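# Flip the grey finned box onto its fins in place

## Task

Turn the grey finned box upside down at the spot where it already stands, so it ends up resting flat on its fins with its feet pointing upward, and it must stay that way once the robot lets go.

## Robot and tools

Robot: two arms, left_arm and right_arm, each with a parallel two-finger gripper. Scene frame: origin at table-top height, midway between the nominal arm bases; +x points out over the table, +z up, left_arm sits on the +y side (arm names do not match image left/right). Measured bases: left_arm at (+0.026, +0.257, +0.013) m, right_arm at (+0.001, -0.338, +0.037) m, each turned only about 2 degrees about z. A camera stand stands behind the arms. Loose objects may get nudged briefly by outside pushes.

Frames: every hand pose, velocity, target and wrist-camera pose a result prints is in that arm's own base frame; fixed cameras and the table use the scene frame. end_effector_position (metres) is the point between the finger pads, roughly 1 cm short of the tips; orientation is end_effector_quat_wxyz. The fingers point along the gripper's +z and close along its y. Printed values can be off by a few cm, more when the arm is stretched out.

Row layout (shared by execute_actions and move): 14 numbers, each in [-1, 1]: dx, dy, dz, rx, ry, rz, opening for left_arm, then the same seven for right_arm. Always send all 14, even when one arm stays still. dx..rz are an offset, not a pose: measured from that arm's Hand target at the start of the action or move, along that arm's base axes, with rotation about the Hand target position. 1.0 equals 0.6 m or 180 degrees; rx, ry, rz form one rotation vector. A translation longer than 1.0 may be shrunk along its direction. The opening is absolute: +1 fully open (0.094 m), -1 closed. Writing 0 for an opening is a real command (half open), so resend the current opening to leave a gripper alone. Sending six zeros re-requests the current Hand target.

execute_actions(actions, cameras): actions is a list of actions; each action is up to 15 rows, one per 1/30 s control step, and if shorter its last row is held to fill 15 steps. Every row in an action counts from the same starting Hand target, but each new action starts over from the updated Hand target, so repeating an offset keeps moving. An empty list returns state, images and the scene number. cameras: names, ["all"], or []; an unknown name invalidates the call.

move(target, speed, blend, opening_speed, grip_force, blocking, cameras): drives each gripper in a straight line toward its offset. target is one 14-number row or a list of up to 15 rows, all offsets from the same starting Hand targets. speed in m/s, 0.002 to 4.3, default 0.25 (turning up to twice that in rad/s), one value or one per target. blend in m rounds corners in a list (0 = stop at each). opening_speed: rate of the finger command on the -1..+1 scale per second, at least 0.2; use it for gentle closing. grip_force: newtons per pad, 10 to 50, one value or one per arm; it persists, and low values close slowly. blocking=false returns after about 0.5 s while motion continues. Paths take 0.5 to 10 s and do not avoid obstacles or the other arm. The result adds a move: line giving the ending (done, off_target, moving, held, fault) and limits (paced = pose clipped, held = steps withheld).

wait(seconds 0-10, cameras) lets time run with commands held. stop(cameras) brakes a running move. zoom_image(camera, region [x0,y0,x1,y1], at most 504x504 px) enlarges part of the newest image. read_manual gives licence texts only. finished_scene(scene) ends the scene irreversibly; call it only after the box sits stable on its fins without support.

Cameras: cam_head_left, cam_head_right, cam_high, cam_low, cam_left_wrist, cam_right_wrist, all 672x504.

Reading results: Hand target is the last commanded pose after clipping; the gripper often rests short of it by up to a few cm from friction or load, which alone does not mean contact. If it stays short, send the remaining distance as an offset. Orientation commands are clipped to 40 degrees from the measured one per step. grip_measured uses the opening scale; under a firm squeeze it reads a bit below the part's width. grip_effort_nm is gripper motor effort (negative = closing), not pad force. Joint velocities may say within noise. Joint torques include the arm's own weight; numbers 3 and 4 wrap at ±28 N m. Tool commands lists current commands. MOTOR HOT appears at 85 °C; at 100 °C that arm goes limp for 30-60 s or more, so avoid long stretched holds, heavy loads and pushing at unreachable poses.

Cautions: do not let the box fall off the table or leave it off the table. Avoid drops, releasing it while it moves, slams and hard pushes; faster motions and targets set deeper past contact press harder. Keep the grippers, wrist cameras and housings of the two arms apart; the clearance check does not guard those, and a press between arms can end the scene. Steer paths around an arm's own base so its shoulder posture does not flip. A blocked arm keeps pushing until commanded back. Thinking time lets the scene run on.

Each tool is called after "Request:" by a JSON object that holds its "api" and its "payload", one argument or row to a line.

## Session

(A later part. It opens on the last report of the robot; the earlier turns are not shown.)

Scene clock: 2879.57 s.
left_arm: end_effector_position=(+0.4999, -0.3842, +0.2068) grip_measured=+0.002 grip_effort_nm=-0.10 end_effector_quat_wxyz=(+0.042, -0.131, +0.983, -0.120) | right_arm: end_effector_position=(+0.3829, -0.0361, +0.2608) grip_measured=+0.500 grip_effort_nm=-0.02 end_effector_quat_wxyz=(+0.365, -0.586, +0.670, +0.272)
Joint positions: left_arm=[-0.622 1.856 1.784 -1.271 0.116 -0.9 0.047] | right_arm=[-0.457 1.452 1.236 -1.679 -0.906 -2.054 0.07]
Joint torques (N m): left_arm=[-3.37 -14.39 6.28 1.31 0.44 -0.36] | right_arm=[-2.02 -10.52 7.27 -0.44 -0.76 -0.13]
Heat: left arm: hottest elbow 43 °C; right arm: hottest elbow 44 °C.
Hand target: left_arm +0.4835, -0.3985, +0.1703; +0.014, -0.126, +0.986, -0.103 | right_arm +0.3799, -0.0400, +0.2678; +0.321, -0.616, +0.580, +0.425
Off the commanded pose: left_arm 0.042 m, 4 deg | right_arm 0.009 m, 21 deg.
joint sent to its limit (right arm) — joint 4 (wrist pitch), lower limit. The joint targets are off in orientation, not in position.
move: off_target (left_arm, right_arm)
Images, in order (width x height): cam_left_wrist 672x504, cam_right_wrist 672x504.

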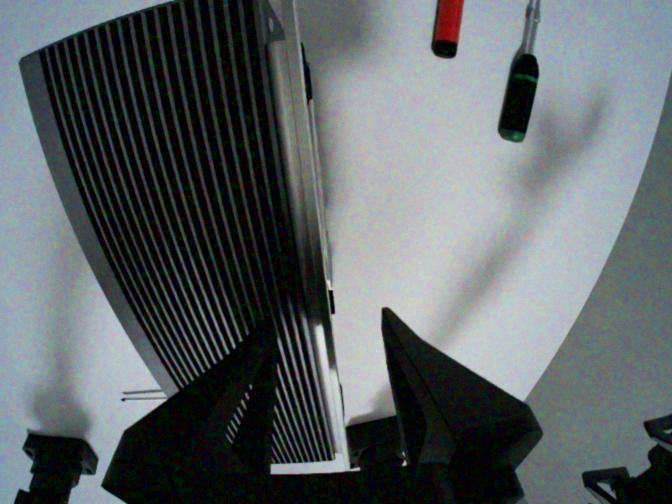

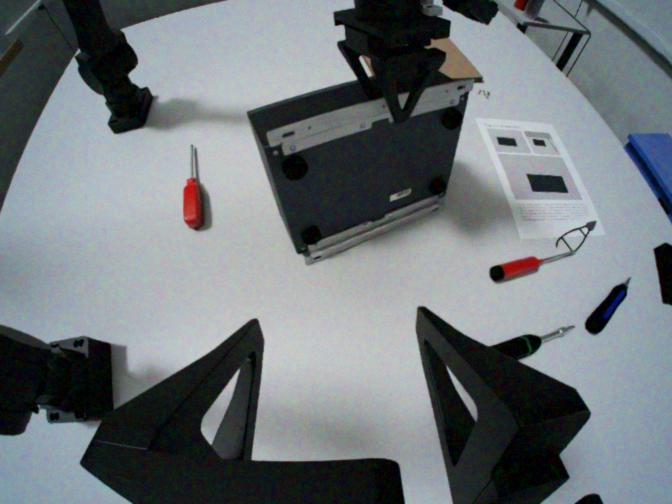

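Request:
{"api": "move", "payload": {
  "target": [0.0225, 0.0125, 0.0445, 0,0,0, 0.0, 0,0,0,0,0,0,0.5],
  "speed": 0.04
}}

Request:
{"api": "move", "payload": {
  "target": [0, 0, 0, 0,0,0, -1.0, 0,0,0,0,0,0,0.5],
  "speed": 0.04,
  "opening_speed": 0.25,
  "cameras": ["cam_left_wrist","cam_right_wrist"]
}}

Request:
{"api": "zoom_image", "payload": {
  "camera": "cam_right_wrist",
  "region": [230, 0, 500, 280]
}}

Request:
{"api": "zoom_image", "payload": {
  "camera": "cam_left_wrist",
  "region": [180, 200, 480, 480]
}}

Scene clock: 2894.30 s.
left_arm: end_effector_position=(+0.4906, -0.3816, +0.2065) grip_measured=+0.002 grip_effort_nm=-0.09 end_effector_quat_wxyz=(+0.021, -0.131, +0.985, -0.108) | right_arm: end_effector_position=(+0.3829, -0.0361, +0.2608) grip_measured=+0.500 grip_effort_nm=-0.02 end_effector_quat_wxyz=(+0.365, -0.586, +0.670, +0.272)
Joint positions: left_arm=[-0.624 1.862 1.798 -1.326 0.129 -0.9 0.047] | right_arm=[-0.457 1.452 1.236 -1.679 -0.906 -2.054 0.07]
Joint torques (N m): left_arm=[-1.2 -14.15 11.82 0.62 0.18 -0.13] | right_arm=[-1.9 -11.28 7.25 -0.35 -0.76 -0.17]
Heat: left arm: hottest elbow 43 °C; right arm: hottest elbow 44 °C.
Hand target: left_arm +0.4968, -0.3911, +0.1970; +0.014, -0.126, +0.987, -0.103 | right_arm +0.3799, -0.0400, +0.2678; +0.321, -0.616, +0.580, +0.425
Off the commanded pose: left_arm 0.015 m, 1 deg | right_arm 0.009 m, 21 deg.
joint sent to its limit (right arm) — joint 4 (wrist pitch), lower limit. The joint targets are off in orientation, not in position.
move: off_target (left_arm, right_arm)

Scene clock: 2898.50 s.
left_arm: end_effector_position=(+0.4907, -0.3825, +0.2077) grip_measured=-0.814 grip_effort_nm=-1.01 end_effector_quat_wxyz=(+0.019, -0.130, +0.985, -0.108) | right_arm: end_effector_position=(+0.3829, -0.0361, +0.2608) grip_measured=+0.500 grip_effort_nm=-0.02 end_effector_quat_wxyz=(+0.365, -0.586, +0.670, +0.272)
Joint positions: left_arm=[-0.625 1.866 1.806 -1.334 0.131 -0.899 0.009] | right_arm=[-0.457 1.452 1.236 -1.679 -0.906 -2.054 0.07]
Joint torques (N m): left_arm=[-1.32 -14.51 11.29 0.75 0.09 -0.15] | right_arm=[-2.08 -11.05 7.16 -0.29 -0.76 -0.11]
Heat: left arm: hottest elbow 43 °C; right arm: hottest elbow 44 °C.
Hand target: left_arm +0.4970, -0.3910, +0.1971; +0.014, -0.126, +0.987, -0.103 | right_arm +0.3799, -0.0400, +0.2678; +0.321, -0.616, +0.580, +0.425
Off the commanded pose: left_arm 0.015 m, 1 deg | right_arm 0.009 m, 21 deg.
joint sent to its limit (right arm) — joint 4 (wrist pitch), lower limit. The joint targets are off in orientation, not in position.
move: off_target (left_arm, right_arm)
Images, in order (width x height): cam_left_wrist 672x504, cam_right_wrist 672x504.

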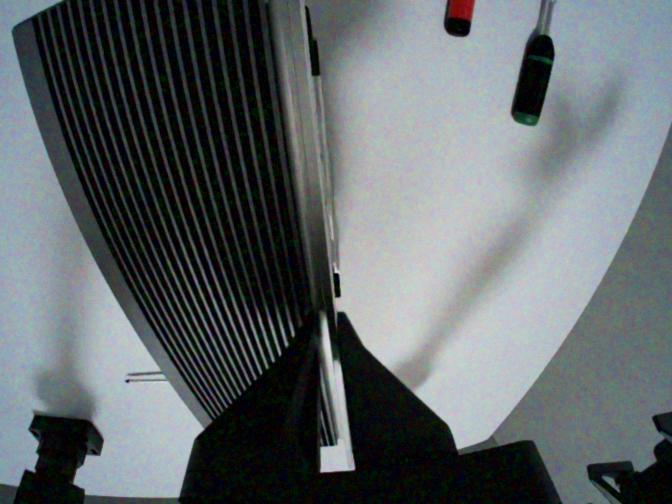

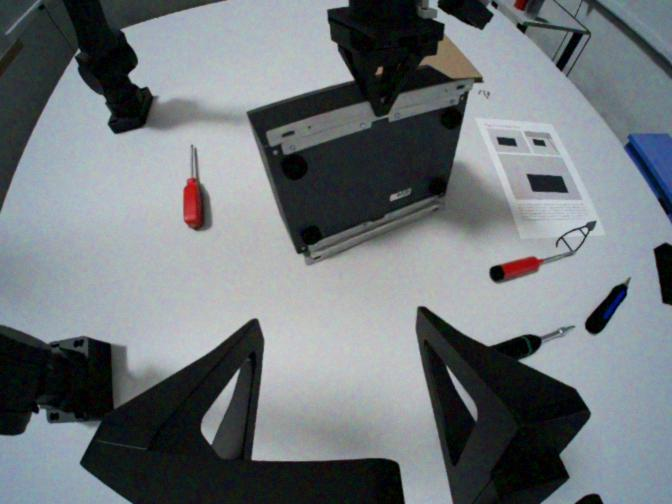

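Scaled by 1.800 from the camera's 672x504 image, which has a finer 960x720 frame.

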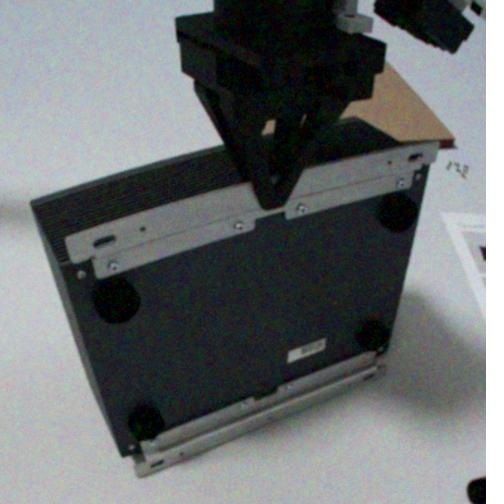

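Scaled by 1.680 from the camera's 672x504 image, which has a finer 960x720 frame.

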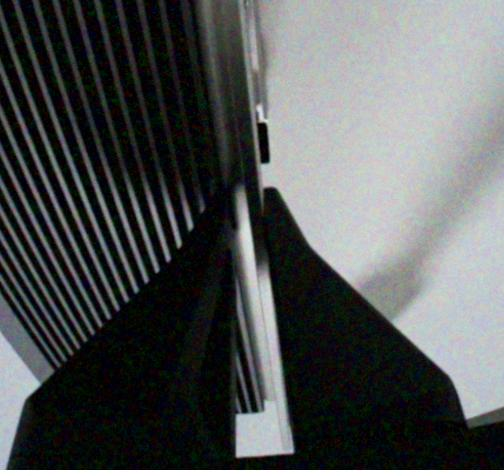

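Request:
{"api": "move", "payload": {
  "target": [-0.0204, 0.0773, 0.009, -0.0698,-0.0184,0, -1.0, 0,0,0,0,0,0,0.5],
  "speed": 0.04,
  "cameras": ["cam_left_wrist","cam_right_wrist"]
}}

Scene clock: 2936.67 s.
left_arm: end_effector_position=(+0.4797, -0.3426, +0.2140) grip_measured=-0.814 grip_effort_nm=-1.01 end_effector_quat_wxyz=(+0.029, -0.124, +0.970, -0.207) | right_arm: end_effector_position=(+0.3829, -0.0361, +0.2608) grip_measured=+0.500 grip_effort_nm=-0.02 end_effector_quat_wxyz=(+0.365, -0.586, +0.670, +0.272)
Joint positions: left_arm=[-0.535 1.693 1.549 -1.115 0.288 -0.836 0.009] | right_arm=[-0.457 1.452 1.236 -1.679 -0.906 -2.054 0.07]
Joint torques (N m): left_arm=[-0.38 -13.51 7.73 2.66 0.75 -0.14] | right_arm=[-1.32 -10.75 7.19 -0.39 -0.74 -0.18]
Heat: left arm: hottest elbow 48 °C; right arm: hottest elbow 44 °C.
Hand target: left_arm +0.4847, -0.3447, +0.2023; +0.028, -0.124, +0.968, -0.214 | right_arm +0.3799, -0.0400, +0.2678; +0.321, -0.616, +0.580, +0.425
Off the commanded pose: left_arm 0.013 m, 1 deg | right_arm 0.009 m, 21 deg.
joint sent to its limit (right arm) — joint 4 (wrist pitch), lower limit. The joint targets are off in orientation, not in position.
move: off_target (left_arm, right_arm)
Images, in order (width x height): cam_left_wrist 672x504, cam_right_wrist 672x504.

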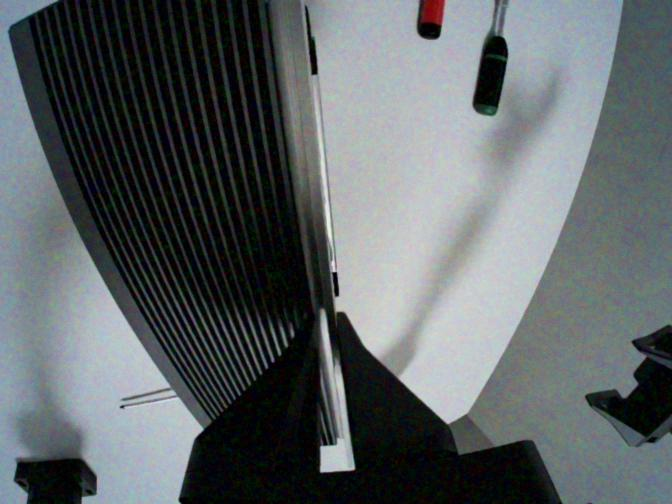

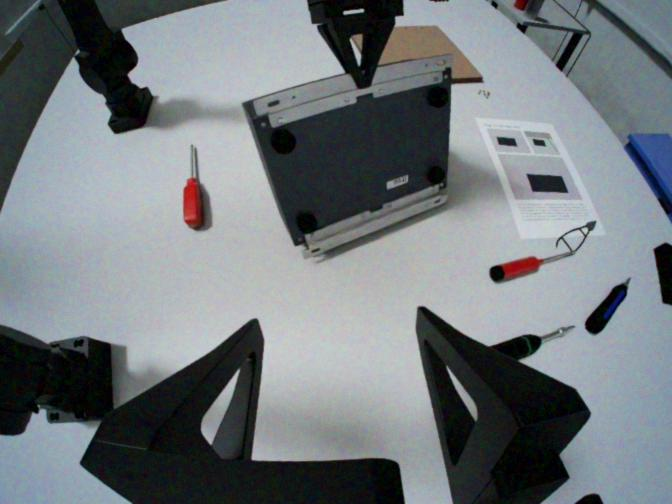

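Request:
{"api": "move", "payload": {
  "target": [
    [-0.0234,0.0887,-0.012,-0.0806,-0.0213,0,-1,0,0,0,0,0,0,0.5],
    [-0.0453,0.1715,-0.0475,-0.1612,-0.0426,0,-1,0,0,0,0,0,0,0.5]
  ],
  "speed": 0.04,
  "blend": [0.02,0],
  "cameras": ["cam_left_wrist","cam_right_wrist"]
}}

Scene clock: 2954.20 s.
left_arm: end_effector_position=(+0.4521, -0.2287, +0.1637) grip_measured=-0.866 grip_effort_nm=-1.01 end_effector_quat_wxyz=(+0.054, -0.127, +0.886, -0.442) | right_arm: end_effector_position=(+0.3829, -0.0361, +0.2608) grip_measured=+0.500 grip_effort_nm=-0.02 end_effector_quat_wxyz=(+0.365, -0.586, +0.670, +0.272)
Joint positions: left_arm=[-0.223 1.471 0.974 -0.518 0.782 -0.741 0.006] | right_arm=[-0.457 1.452 1.236 -1.679 -0.906 -2.054 0.07]
Joint torques (N m): left_arm=[-2.61 -9.99 9.62 2.96 1.31 -0.25] | right_arm=[-1.96 -10.81 7.19 -0.32 -0.75 -0.14]
Heat: left arm: hottest elbow 46 °C; right arm: hottest elbow 44 °C.
Hand target: left_arm +0.4575, -0.2419, +0.1738; +0.060, -0.113, +0.880, -0.457 | right_arm +0.3799, -0.0400, +0.2678; +0.321, -0.616, +0.580, +0.425
Off the commanded pose: left_arm 0.017 m, 3 deg | right_arm 0.009 m, 21 deg.
joint sent to its limit (right arm) — joint 4 (wrist pitch), lower limit. The joint targets are off in orientation, not in position.
move: off_target (left_arm, right_arm)
Images, in order (width x height): cam_left_wrist 672x504, cam_right_wrist 672x504.

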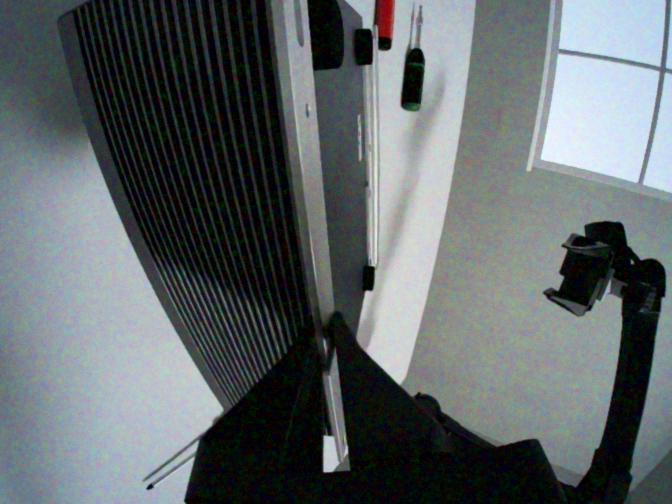

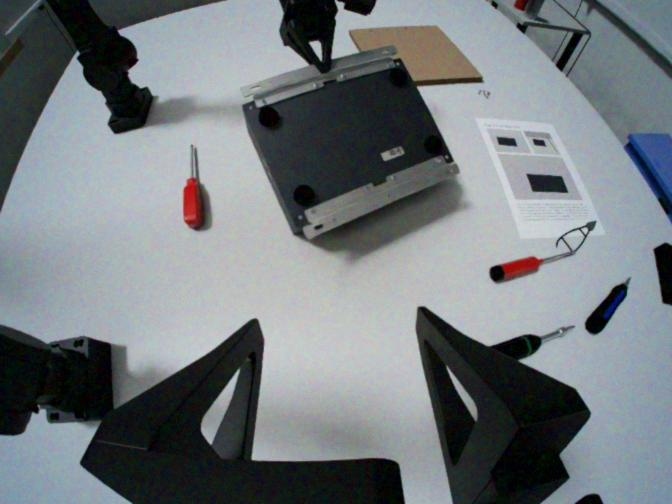

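Request:
{"api": "move", "payload": {
  "target": [
    [-0.0188,0.071,-0.0563,-0.0805,-0.0213,0,-1,0,0,0,0,0,0,0.5],
    [-0.0289,0.1094,-0.1038,-0.1342,-0.0355,0,-1,0,0,0,0,0,0,0.5]
  ],
  "speed": 0.03,
  "blend": [0.01,0],
  "cameras": ["cam_left_wrist","cam_right_wrist"]
}}

Scene clock: 2967.73 s.
left_arm: end_effector_position=(+0.4350, -0.1734, +0.0899) grip_measured=-0.867 grip_effort_nm=-1.01 end_effector_quat_wxyz=(+0.081, -0.111, +0.774, -0.618) | right_arm: end_effector_position=(+0.3829, -0.0361, +0.2608) grip_measured=+0.500 grip_effort_nm=-0.02 end_effector_quat_wxyz=(+0.365, -0.586, +0.670, +0.272)
Joint positions: left_arm=[-0.025 1.68 0.662 0.352 1.2 -0.951 0.006] | right_arm=[-0.457 1.452 1.236 -1.679 -0.906 -2.054 0.07]
Joint torques (N m): left_arm=[-0.79 -11.87 6.86 3.07 2.08 -0.58] | right_arm=[-1.61 -10.64 7.12 -0.47 -0.76 -0.12]
Heat: left arm: hottest elbow 45 °C; right arm: hottest elbow 44 °C.
Hand target: left_arm +0.4402, -0.1761, +0.1116; +0.084, -0.097, +0.760, -0.637 | right_arm +0.3799, -0.0400, +0.2678; +0.321, -0.616, +0.580, +0.425
Off the commanded pose: left_arm 0.022 m, 3 deg | right_arm 0.009 m, 21 deg.
joint sent to its limit (right arm) — joint 4 (wrist pitch), lower limit. The joint targets are off in orientation, not in position.
move: off_target (left_arm, right_arm)
Images, in order (width x height): cam_left_wrist 672x504, cam_right_wrist 672x504.

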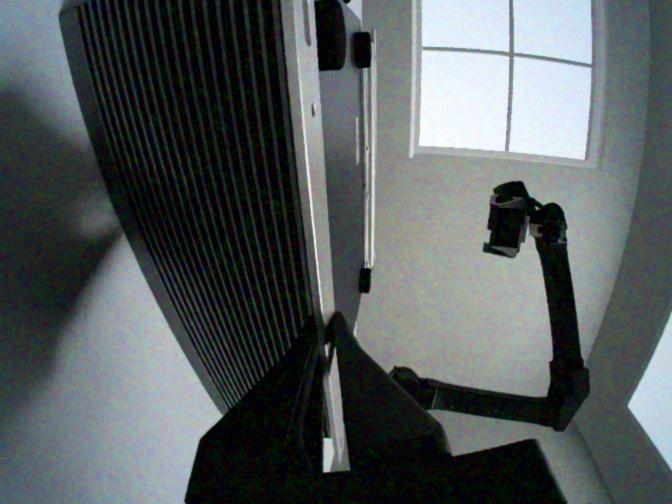

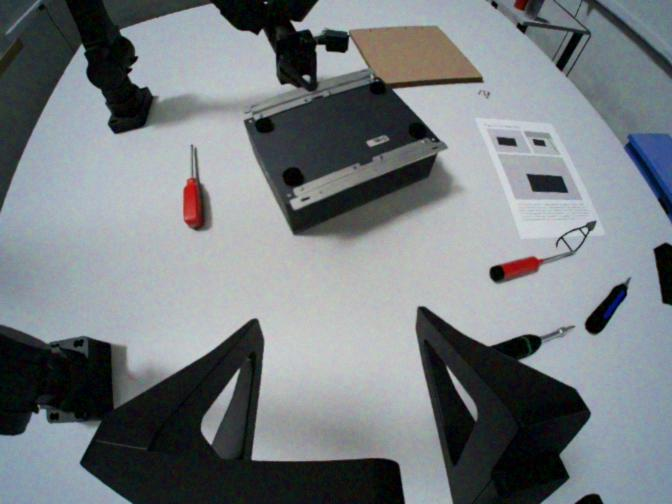

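Request:
{"api": "move", "payload": {
  "target": [-0.008,0.03,-0.0535,-0.0537,-0.0142,0,-1,0,0,0,0,0,0,0.5],
  "speed": 0.02,
  "cameras": ["cam_left_wrist","cam_right_wrist","cam_head_left"]
}}

Scene clock: 2979.17 s.
left_arm: end_effector_position=(+0.4327, -0.1708, +0.0863) grip_measured=-0.870 grip_effort_nm=-1.01 end_effector_quat_wxyz=(+0.091, -0.077, +0.705, -0.699) | right_arm: end_effector_position=(+0.3829, -0.0361, +0.2608) grip_measured=+0.500 grip_effort_nm=-0.02 end_effector_quat_wxyz=(+0.365, -0.586, +0.670, +0.272)
Joint positions: left_arm=[-0.003 1.94 0.622 1.293 1.328 -1.526 0.006] | right_arm=[-0.457 1.452 1.236 -1.679 -0.906 -2.054 0.07]
Joint torques (N m): left_arm=[1.85 -9.7 3.52 2.93 0.53 -0.29] | right_arm=[-1.49 -10.64 7.2 -0.46 -0.73 -0.1]
Heat: left arm: hottest elbow 44 °C; right arm: hottest elbow 44 °C.
Hand target: left_arm +0.4354, -0.1582, +0.0795; +0.092, -0.090, +0.702, -0.701 | right_arm +0.3799, -0.0400, +0.2678; +0.321, -0.616, +0.580, +0.425
Off the commanded pose: left_arm 0.015 m, 2 deg | right_arm 0.009 m, 21 deg.
joint sent to its limit (right arm) — joint 4 (wrist pitch), lower limit. The joint targets are off in orientation, not in position.
move: off_target (left_arm, right_arm)
Images, in order (width x height): cam_head_left 672x504, cam_left_wrist 672x504, cam_right_wrist 672x504.

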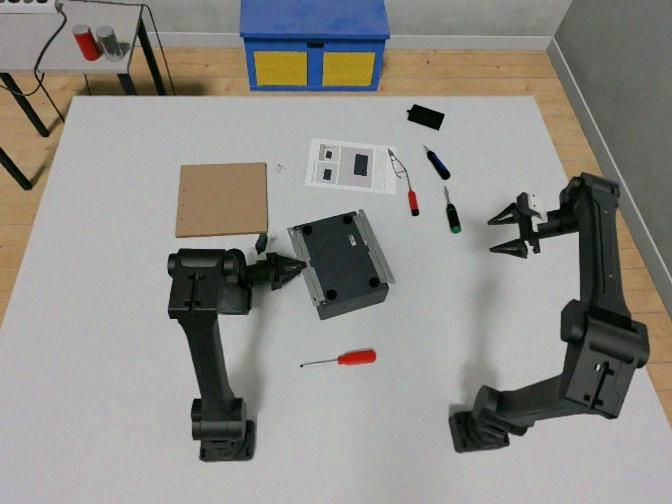

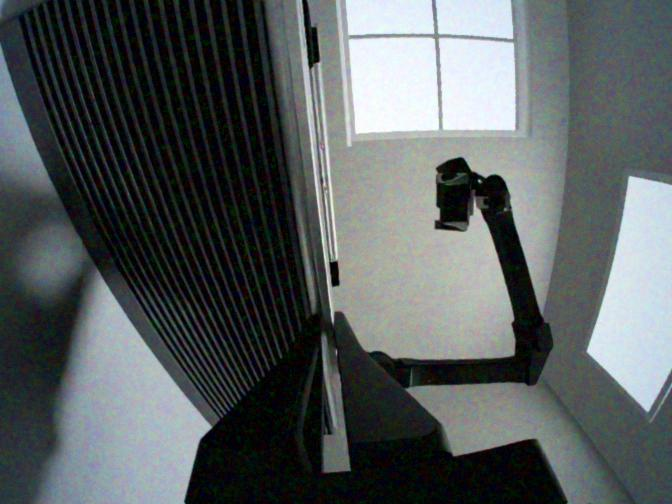

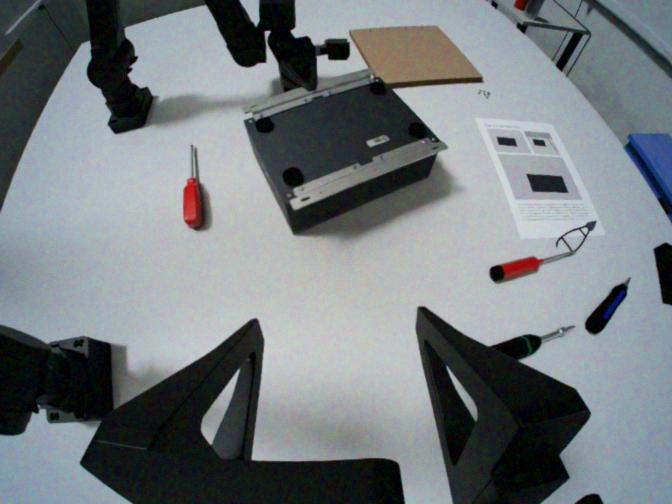

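Request:
{"api": "move", "payload": {
  "target": [-0.0045,-0.021,0.0113,0,0,0,-1,0,0,0,0,0,0,0.5],
  "speed": 0.03
}}

Request:
{"api": "move", "payload": {
  "target": [0,0,0,0,0,0,-0.2,0,0,0,0,0,0,0.5],
  "speed": 0.03,
  "opening_speed": 0.3,
  "cameras": ["cam_left_wrist","cam_right_wrist","cam_low"]
}}

Scene clock: 3031.93 s.
left_arm: end_effector_position=(+0.4334, -0.1708, +0.0864) grip_measured=-0.869 grip_effort_nm=-1.01 end_effector_quat_wxyz=(+0.094, -0.082, +0.704, -0.699) | right_arm: end_effector_position=(+0.3829, -0.0361, +0.2608) grip_measured=+0.500 grip_effort_nm=-0.02 end_effector_quat_wxyz=(+0.365, -0.586, +0.670, +0.272)
Joint positions: left_arm=[-0.004 1.94 0.619 1.299 1.317 -1.533 0.006] | right_arm=[-0.457 1.452 1.236 -1.679 -0.906 -2.054 0.07]
Joint torques (N m): left_arm=[-0.91 -11.16 2.95 2.7 -0.31 -0.35] | right_arm=[-2.08 -10.81 7.42 -0.47 -0.76 -0.15]
Heat: left arm: hottest elbow 40 °C; right arm: hottest elbow 44 °C.
Hand target: left_arm +0.4327, -0.1707, +0.0863; +0.092, -0.090, +0.702, -0.701 | right_arm +0.3799, -0.0400, +0.2678; +0.321, -0.616, +0.580, +0.425
Off the commanded pose: left_arm 0.001 m, 1 deg | right_arm 0.009 m, 21 deg.
joint sent to its limit (right arm) — joint 4 (wrist pitch), lower limit. The joint targets are off in orientation, not in position.
move: off_target (right_arm)

Scene clock: 3034.90 s.
left_arm: end_effector_position=(+0.4334, -0.1707, +0.0867) grip_measured=-0.203 grip_effort_nm=0.16 end_effector_quat_wxyz=(+0.093, -0.088, +0.703, -0.700) | right_arm: end_effector_position=(+0.3829, -0.0361, +0.2608) grip_measured=+0.500 grip_effort_nm=-0.02 end_effector_quat_wxyz=(+0.365, -0.586, +0.670, +0.272)
Joint positions: left_arm=[-0.005 1.94 0.616 1.308 1.31 -1.547 0.037] | right_arm=[-0.457 1.452 1.236 -1.679 -0.906 -2.054 0.07]
Joint torques (N m): left_arm=[-0.85 -10.99 3.23 2.58 -0.05 -0.25] | right_arm=[-1.49 -10.81 7.32 -0.53 -0.78 -0.11]
Heat: left arm: hottest elbow 39 °C; right arm: hottest elbow 44 °C.
Hand target: left_arm +0.4327, -0.1708, +0.0863; +0.092, -0.090, +0.702, -0.701 | right_arm +0.3799, -0.0400, +0.2678; +0.321, -0.616, +0.580, +0.425
Off the commanded pose: left_arm 0.001 m, 0 deg | right_arm 0.009 m, 21 deg.
joint sent to its limit (right arm) — joint 4 (wrist pitch), lower limit. The joint targets are off in orientation, not in position.
move: off_target (right_arm)
Images, in order (width x height): cam_low 672x504, cam_left_wrist 672x504, cam_right_wrist 672x504.

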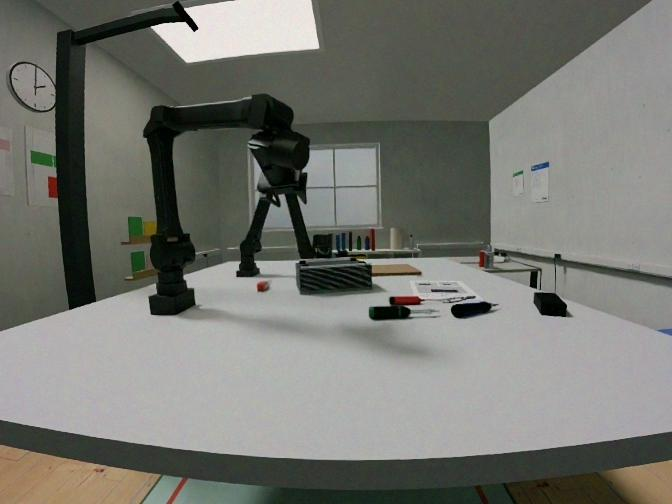

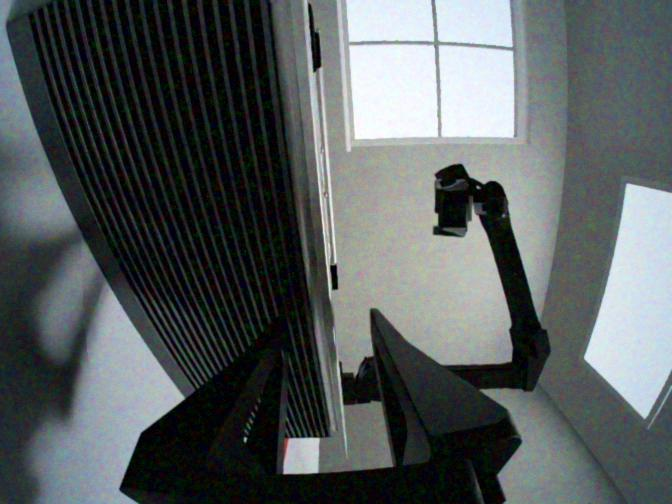

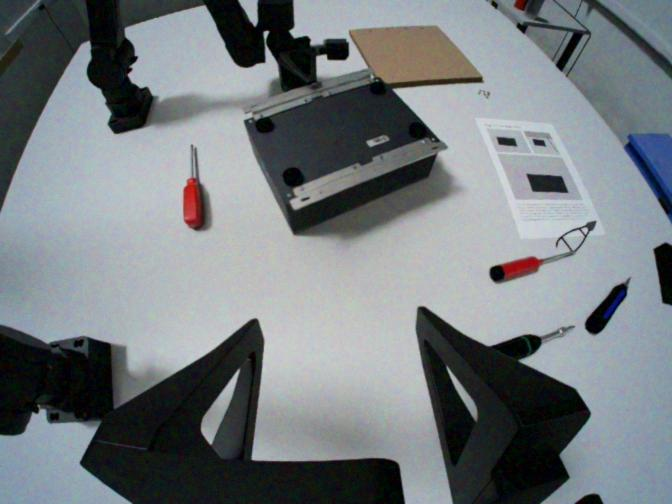

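Request:
{"api": "move", "payload": {
  "target": [
    [-0.025,0.097,0.0,0,0,0,-0.2,0,0,0,0,0,0,0.5],
    [-0.06,0.12,0.3,0,0,0,-0.2,0,0,0,0,0,0,0.5]
  ],
  "speed": [0.05,0.12],
  "cameras": ["cam_left_wrist","cam_head_left","cam_head_right","cam_high"]
}}

Scene clock: 3048.37 s.
left_arm: end_effector_position=(+0.3875, -0.1042, +0.2481) grip_measured=-0.203 grip_effort_nm=0.16 end_effector_quat_wxyz=(+0.069, -0.107, +0.696, -0.707) | right_arm: end_effector_position=(+0.3829, -0.0361, +0.2608) grip_measured=+0.500 grip_effort_nm=-0.02 end_effector_quat_wxyz=(+0.365, -0.586, +0.670, +0.272)
Joint positions: left_arm=[0.186 1.376 0.561 0.946 1.507 -1.756 0.037] | right_arm=[-0.457 1.452 1.236 -1.679 -0.906 -2.054 0.07]
Joint torques (N m): left_arm=[-0.03 -8.35 9.91 1.31 0.1 0.04] | right_arm=[-1.2 -10.87 7.3 -0.2 -0.72 -0.11]
Heat: left arm: hottest elbow 39 °C; right arm: hottest elbow 44 °C.
Hand target: left_arm +0.3967, -0.0987, +0.2662; +0.092, -0.090, +0.702, -0.701 | right_arm +0.3799, -0.0400, +0.2678; +0.321, -0.616, +0.580, +0.425
Off the commanded pose: left_arm 0.021 m, 3 deg | right_arm 0.009 m, 21 deg.
joint sent to its limit (right arm) — joint 4 (wrist pitch), lower limit. The joint targets are off in orientation, not in position.
move: off_target (left_arm, right_arm)
Images, in order (width x height): cam_head_left 672x504, cam_head_right 672x504, cam_high 672x504, cam_left_wrist 672x504.

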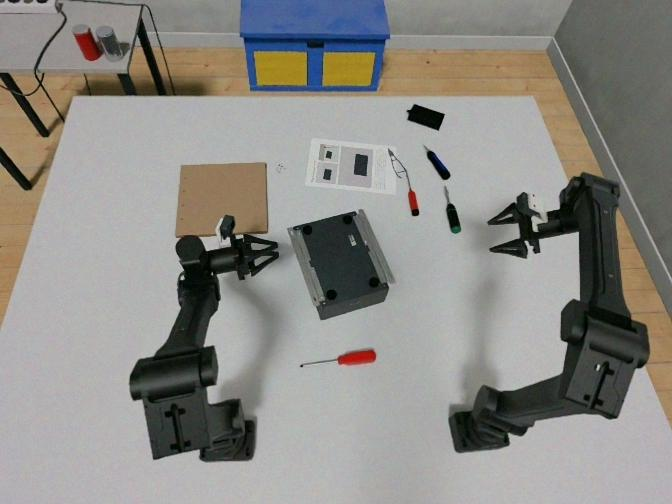

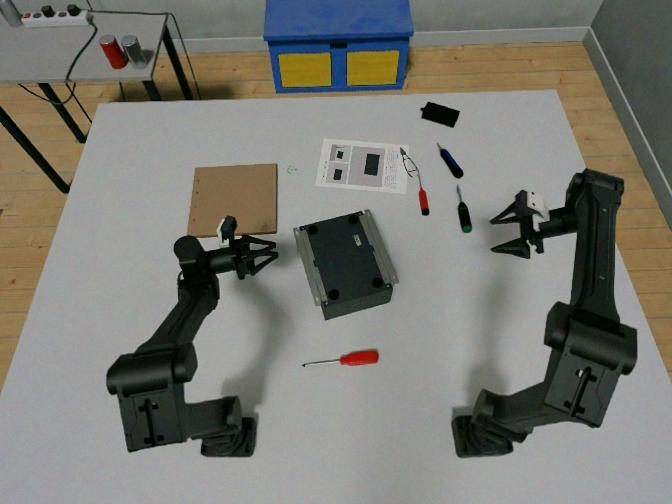

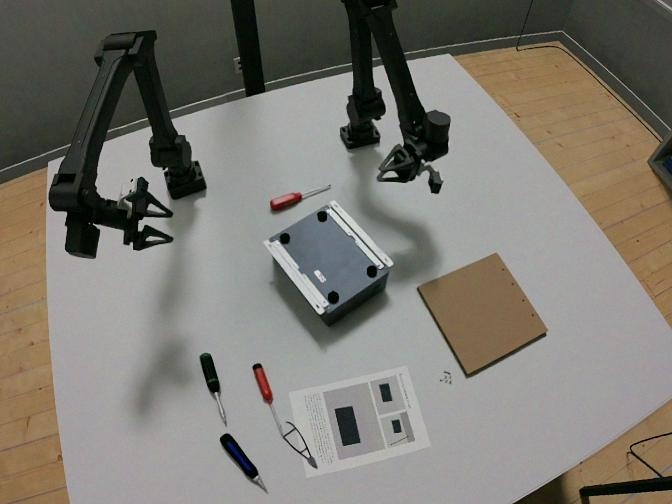

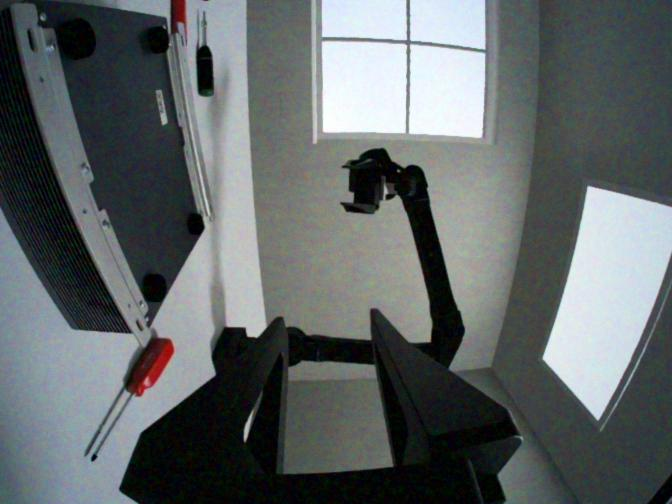

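Request:
{"api": "move", "payload": {
  "target": [0,0,0,0,0,0,-0.2, 0.4335,0.5333,-0.0297,-0.332,0.197,-0.397,-1],
  "speed": 0.15,
  "cameras": ["cam_right_wrist","cam_head_left","cam_high"]
}}

Scene clock: 3099.63 s.
left_arm: end_effector_position=(+0.3875, -0.1042, +0.2481) grip_measured=-0.203 grip_effort_nm=0.16 end_effector_quat_wxyz=(+0.069, -0.107, +0.696, -0.707) | right_arm: end_effector_position=(+0.6347, +0.2708, +0.2411) grip_measured=-0.986 grip_effort_nm=-0.76 end_effector_quat_wxyz=(+0.051, -0.110, +0.992, +0.017)
Joint positions: left_arm=[0.186 1.376 0.561 0.946 1.507 -1.756 0.037] | right_arm=[0.403 2.167 2.383 -1.681 -0.003 0.182 0.001]
Joint torques (N m): left_arm=[0.09 -8.29 9.66 1.8 0.1 -0.06] | right_arm=[0.21 -19.66 11.33 0.55 0.11 0.03]
Heat: left arm: hottest elbow 45 °C; right arm: hottest elbow 45 °C.
Hand target: left_arm +0.3960, -0.0987, +0.2662; +0.092, -0.089, +0.698, -0.705 (not the last commanded pose) | right_arm +0.6401, +0.2799, +0.2502; +0.000, -0.111, +0.994, +0.000
Off the commanded pose: left_arm 0.021 m, 3 deg | right_arm 0.014 m, 6 deg.
joint sent to its limit (right arm) — joint 4 (wrist pitch), lower limit. The joint targets are off in orientation, not in position.
move: off_target (left_arm, right_arm)
Images, in order (width x height): cam_head_left 672x504, cam_high 672x504, cam_right_wrist 672x504.

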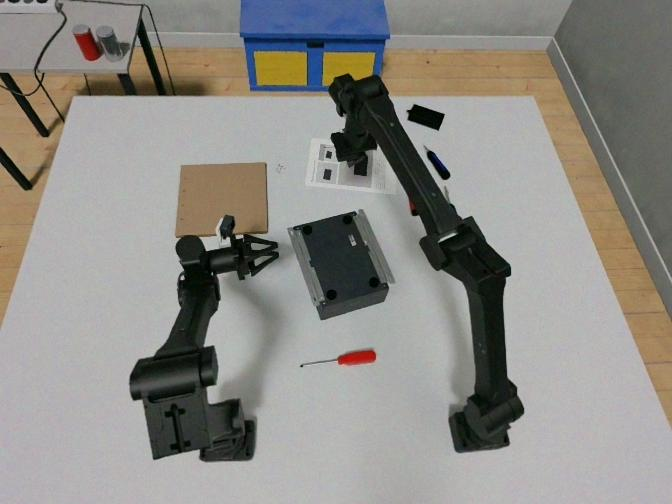

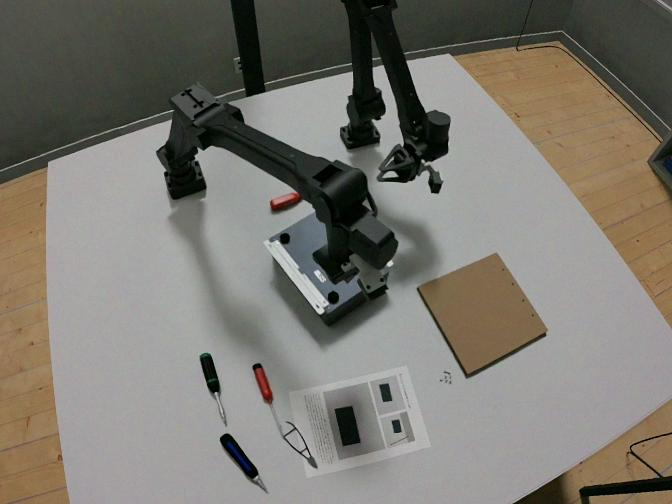

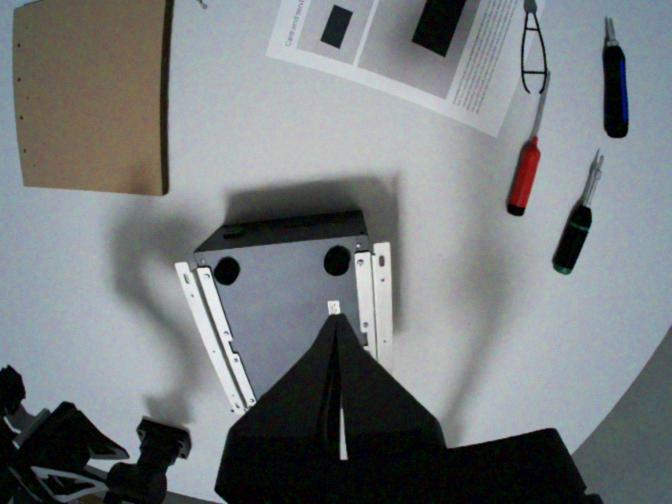

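Request:
{"api": "move", "payload": {
  "target": [0,0,0,0,0,0,-0.2, 0.0167,0,-0.285,0,0,0,-1],
  "speed": 0.1,
  "cameras": ["cam_right_wrist","cam_head_left","cam_high"]
}}

Scene clock: 3113.47 s.
left_arm: end_effector_position=(+0.3875, -0.1042, +0.2481) grip_measured=-0.203 grip_effort_nm=0.16 end_effector_quat_wxyz=(+0.069, -0.107, +0.696, -0.707) | right_arm: end_effector_position=(+0.6469, +0.2760, +0.0824) grip_measured=-0.986 grip_effort_nm=-0.76 end_effector_quat_wxyz=(-0.005, -0.110, +0.994, +0.000)
Joint positions: left_arm=[0.186 1.376 0.561 0.946 1.507 -1.756 0.037] | right_arm=[0.403 2.302 2.206 -1.483 -0.003 0.182 0.001]
Joint torques (N m): left_arm=[0.26 -8.12 9.7 1.8 0.11 -0.05] | right_arm=[-0.21 -21.36 8.32 0.84 0.07 0.01]
Heat: left arm: hottest elbow 46 °C; right arm: hottest elbow 46 °C.
Hand target: left_arm +0.3960, -0.0987, +0.2662; +0.092, -0.089, +0.698, -0.705 | right_arm +0.6500, +0.2799, +0.0790; +0.000, -0.111, +0.994, +0.000
Off the commanded pose: left_arm 0.021 m, 3 deg | right_arm 0.006 m, 1 deg.
move: off_target (left_arm)
Images, in order (width x height): cam_head_left 672x504, cam_high 672x504, cam_right_wrist 672x504.

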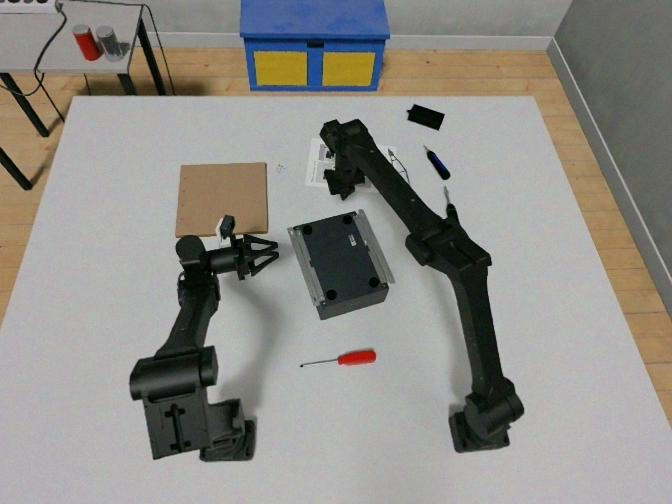

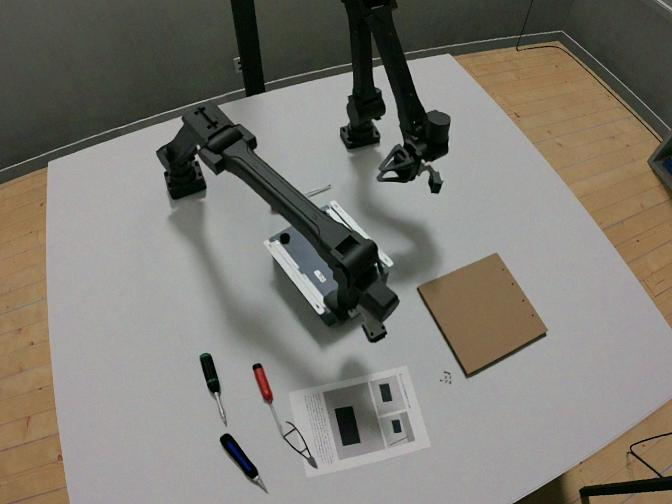

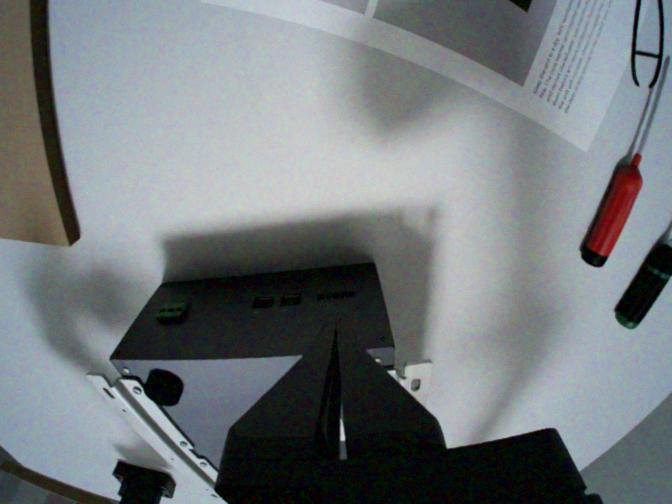

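Request:
{"api": "move", "payload": {
  "target": [0,0,0,0,0,0,-0.2, 0,0,-0.1233,0,0,0,-1],
  "speed": 0.08,
  "cameras": ["cam_right_wrist"]
}}

Scene clock: 3136.43 s.
left_arm: end_effector_position=(+0.3875, -0.1042, +0.2481) grip_measured=-0.203 grip_effort_nm=0.16 end_effector_quat_wxyz=(+0.069, -0.107, +0.696, -0.707) | right_arm: end_effector_position=(+0.6480, +0.2764, +0.0105) grip_measured=-0.986 grip_effort_nm=-0.76 end_effector_quat_wxyz=(-0.003, -0.110, +0.994, +0.001)
Joint positions: left_arm=[0.186 1.376 0.561 0.946 1.507 -1.756 0.037] | right_arm=[0.403 2.347 2.097 -1.325 -0.003 0.182 0.001]
Joint torques (N m): left_arm=[0.03 -8.29 9.69 1.81 0.1 -0.04] | right_arm=[-0.5 -21.89 7.94 0.99 0.12 -0.01]
Heat: left arm: hottest elbow 47 °C; right arm: hottest elbow 47 °C.
Hand target: left_arm +0.3960, -0.0987, +0.2662; +0.092, -0.089, +0.698, -0.705 | right_arm +0.6500, +0.2799, +0.0050; +0.000, -0.111, +0.994, +0.000
Off the commanded pose: left_arm 0.021 m, 3 deg | right_arm 0.007 m, 0 deg.
move: off_target (left_arm)
Images, in order (width x height): cam_right_wrist 672x504.

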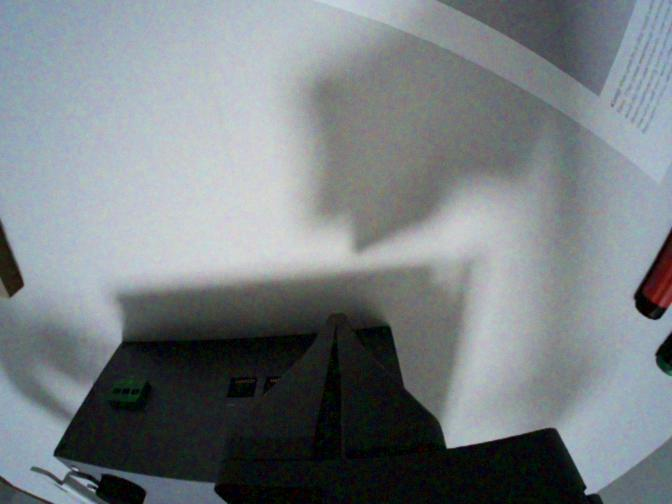

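Request:
{"api": "move", "payload": {
  "target": [0,0,0,0,0,0,-0.2, -0.122,-0.029,0,0,0,0,-1],
  "speed": 0.04,
  "cameras": ["cam_right_wrist","cam_head_left"]
}}

Scene clock: 3144.13 s.
left_arm: end_effector_position=(+0.3875, -0.1042, +0.2481) grip_measured=-0.203 grip_effort_nm=0.16 end_effector_quat_wxyz=(+0.069, -0.107, +0.696, -0.707) | right_arm: end_effector_position=(+0.6080, +0.2572, +0.0293) grip_measured=-0.986 grip_effort_nm=-0.76 end_effector_quat_wxyz=(+0.043, -0.101, +0.994, +0.009)
Joint positions: left_arm=[0.186 1.376 0.561 0.946 1.507 -1.756 0.037] | right_arm=[0.403 2.136 1.768 -1.114 0.009 0.2 0.001]
Joint torques (N m): left_arm=[-0.03 -8.29 9.69 1.81 0.09 -0.06] | right_arm=[0.85 -19.37 4.29 -0.75 -0.35 0.03]
Heat: left arm: hottest elbow 47 °C; right arm: hottest elbow 46 °C.
Hand target: left_arm +0.3960, -0.0987, +0.2662; +0.092, -0.089, +0.698, -0.705 | right_arm +0.5768, +0.2624, +0.0050; +0.000, -0.111, +0.994, +0.000
Off the commanded pose: left_arm 0.021 m, 3 deg | right_arm 0.040 m, 5 deg.
move: off_target (left_arm, right_arm)
Images, in order (width x height): cam_head_left 672x504, cam_right_wrist 672x504.

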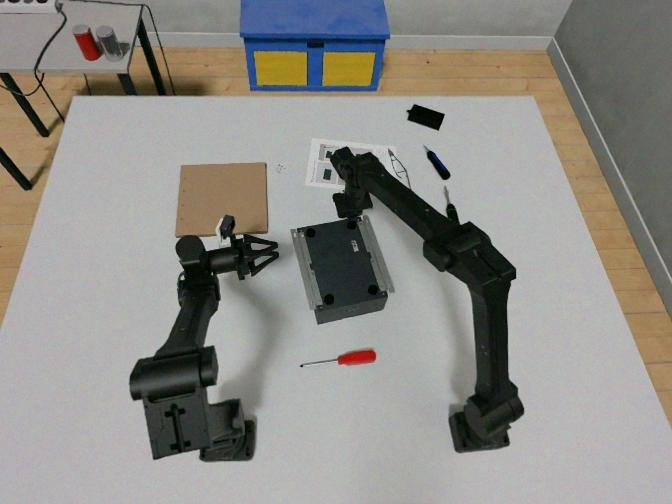

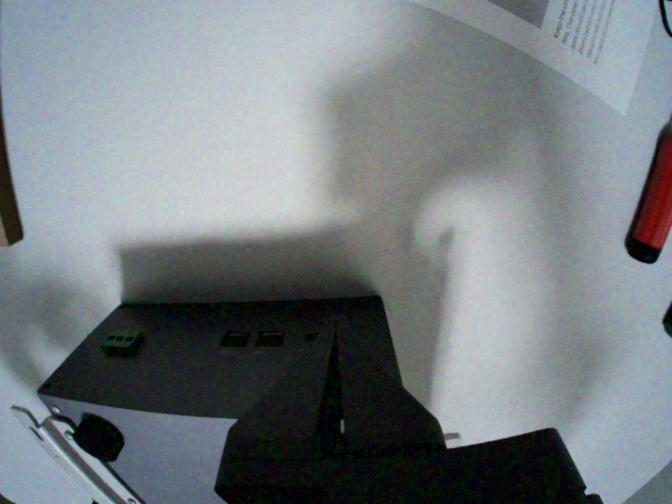

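Request:
{"api": "move", "payload": {
  "target": [0,0,0,0,0,0,-0.2, -0.042,-0.01,0,0,0,0,-1],
  "speed": 0.04,
  "cameras": ["cam_right_wrist","cam_head_left"]
}}

Scene clock: 3160.73 s.
left_arm: end_effector_position=(+0.3875, -0.1042, +0.2481) grip_measured=-0.203 grip_effort_nm=0.16 end_effector_quat_wxyz=(+0.069, -0.107, +0.696, -0.707) | right_arm: end_effector_position=(+0.5899, +0.2488, +0.0394) grip_measured=-0.986 grip_effort_nm=-0.76 end_effector_quat_wxyz=(+0.055, -0.098, +0.994, +0.011)
Joint positions: left_arm=[0.186 1.376 0.561 0.946 1.507 -1.756 0.037] | right_arm=[0.403 2.061 1.667 -1.066 0.012 0.206 0.001]
Joint torques (N m): left_arm=[0.26 -8.29 9.66 1.81 0.09 -0.05] | right_arm=[1.2 -16.85 3.78 -0.64 -0.4 0.04]
Heat: left arm: hottest elbow 47 °C; right arm: hottest elbow 44 °C.
Hand target: left_arm +0.3960, -0.0987, +0.2662; +0.092, -0.089, +0.698, -0.705 | right_arm +0.5516, +0.2564, +0.0050; +0.000, -0.111, +0.994, +0.000
Off the commanded pose: left_arm 0.021 m, 3 deg | right_arm 0.052 m, 7 deg.
move: off_target (left_arm, right_arm)
Images, in order (width x height): cam_head_left 672x504, cam_right_wrist 672x504.

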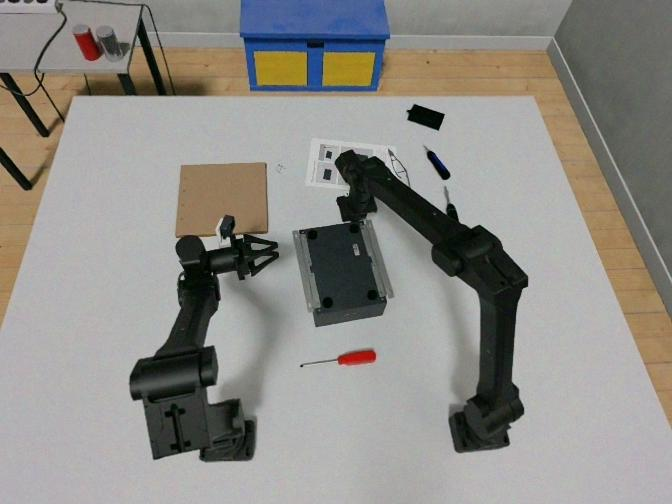

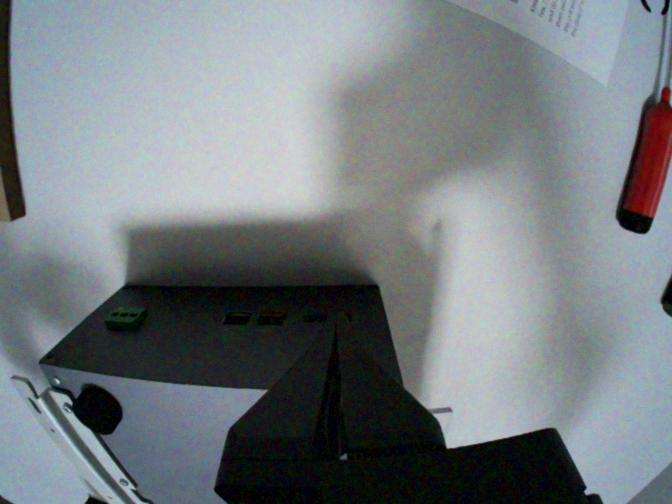

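Request:
{"api": "move", "payload": {
  "target": [
    [0,0,0,0,0,0,-0.2, 0.147,0,0,0,0,0,-1],
    [0,0,0,0,0,0,-0.2, 0.12,0,0.42,0,0,0,-1],
    [0,0,0,0,0,0,-0.2, -0.196,-0.24,0.42,0,0,0,-1]
  ],
  "speed": [0.06,0.12,0.15],
  "cameras": ["cam_right_wrist","cam_head_left"]
}}

Scene clock: 3195.40 s.
left_arm: end_effector_position=(+0.3875, -0.1042, +0.2481) grip_measured=-0.203 grip_effort_nm=0.16 end_effector_quat_wxyz=(+0.069, -0.107, +0.696, -0.707) | right_arm: end_effector_position=(+0.4312, +0.1170, +0.2519) grip_measured=-0.986 grip_effort_nm=-0.76 end_effector_quat_wxyz=(-0.010, -0.112, +0.994, -0.002)
Joint positions: left_arm=[0.186 1.376 0.561 0.946 1.507 -1.756 0.037] | right_arm=[0.267 1.519 1.486 -1.559 0.002 0.042 0.001]
Joint torques (N m): left_arm=[0.21 -8.12 9.69 1.8 0.09 -0.06] | right_arm=[-1.61 -12.69 8.03 0.7 -0.16 -0.12]
Heat: left arm: hottest elbow 48 °C; right arm: hottest elbow 42 °C.
Hand target: left_arm +0.3960, -0.0987, +0.2662; +0.092, -0.089, +0.698, -0.705 | right_arm +0.4340, +0.1125, +0.2570; +0.000, -0.111, +0.994, +0.000
Off the commanded pose: left_arm 0.021 m, 3 deg | right_arm 0.007 m, 1 deg.
move: off_target (left_arm)
Images, in order (width x height): cam_head_left 672x504, cam_right_wrist 672x504.

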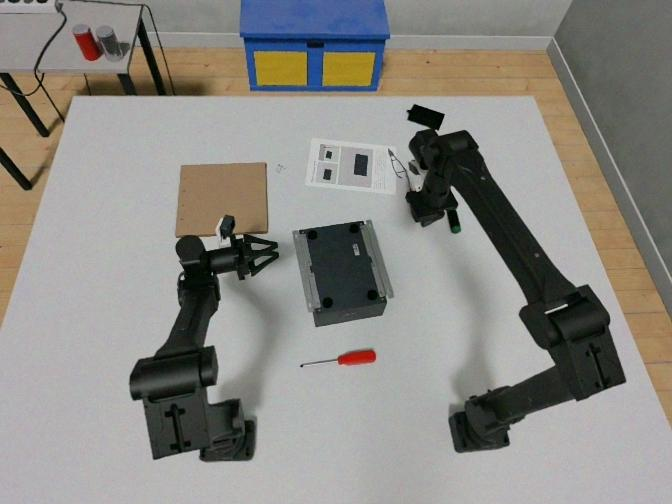

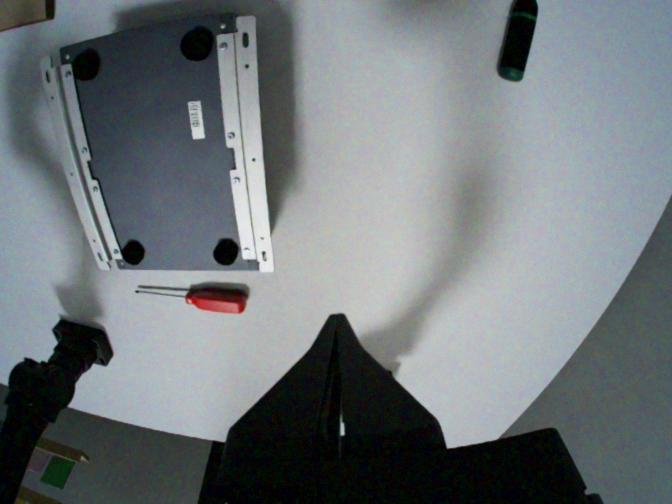

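Request:
{"api": "finished_scene", "payload": {
  "scene": 1
}}

The scene is finished: the task was done.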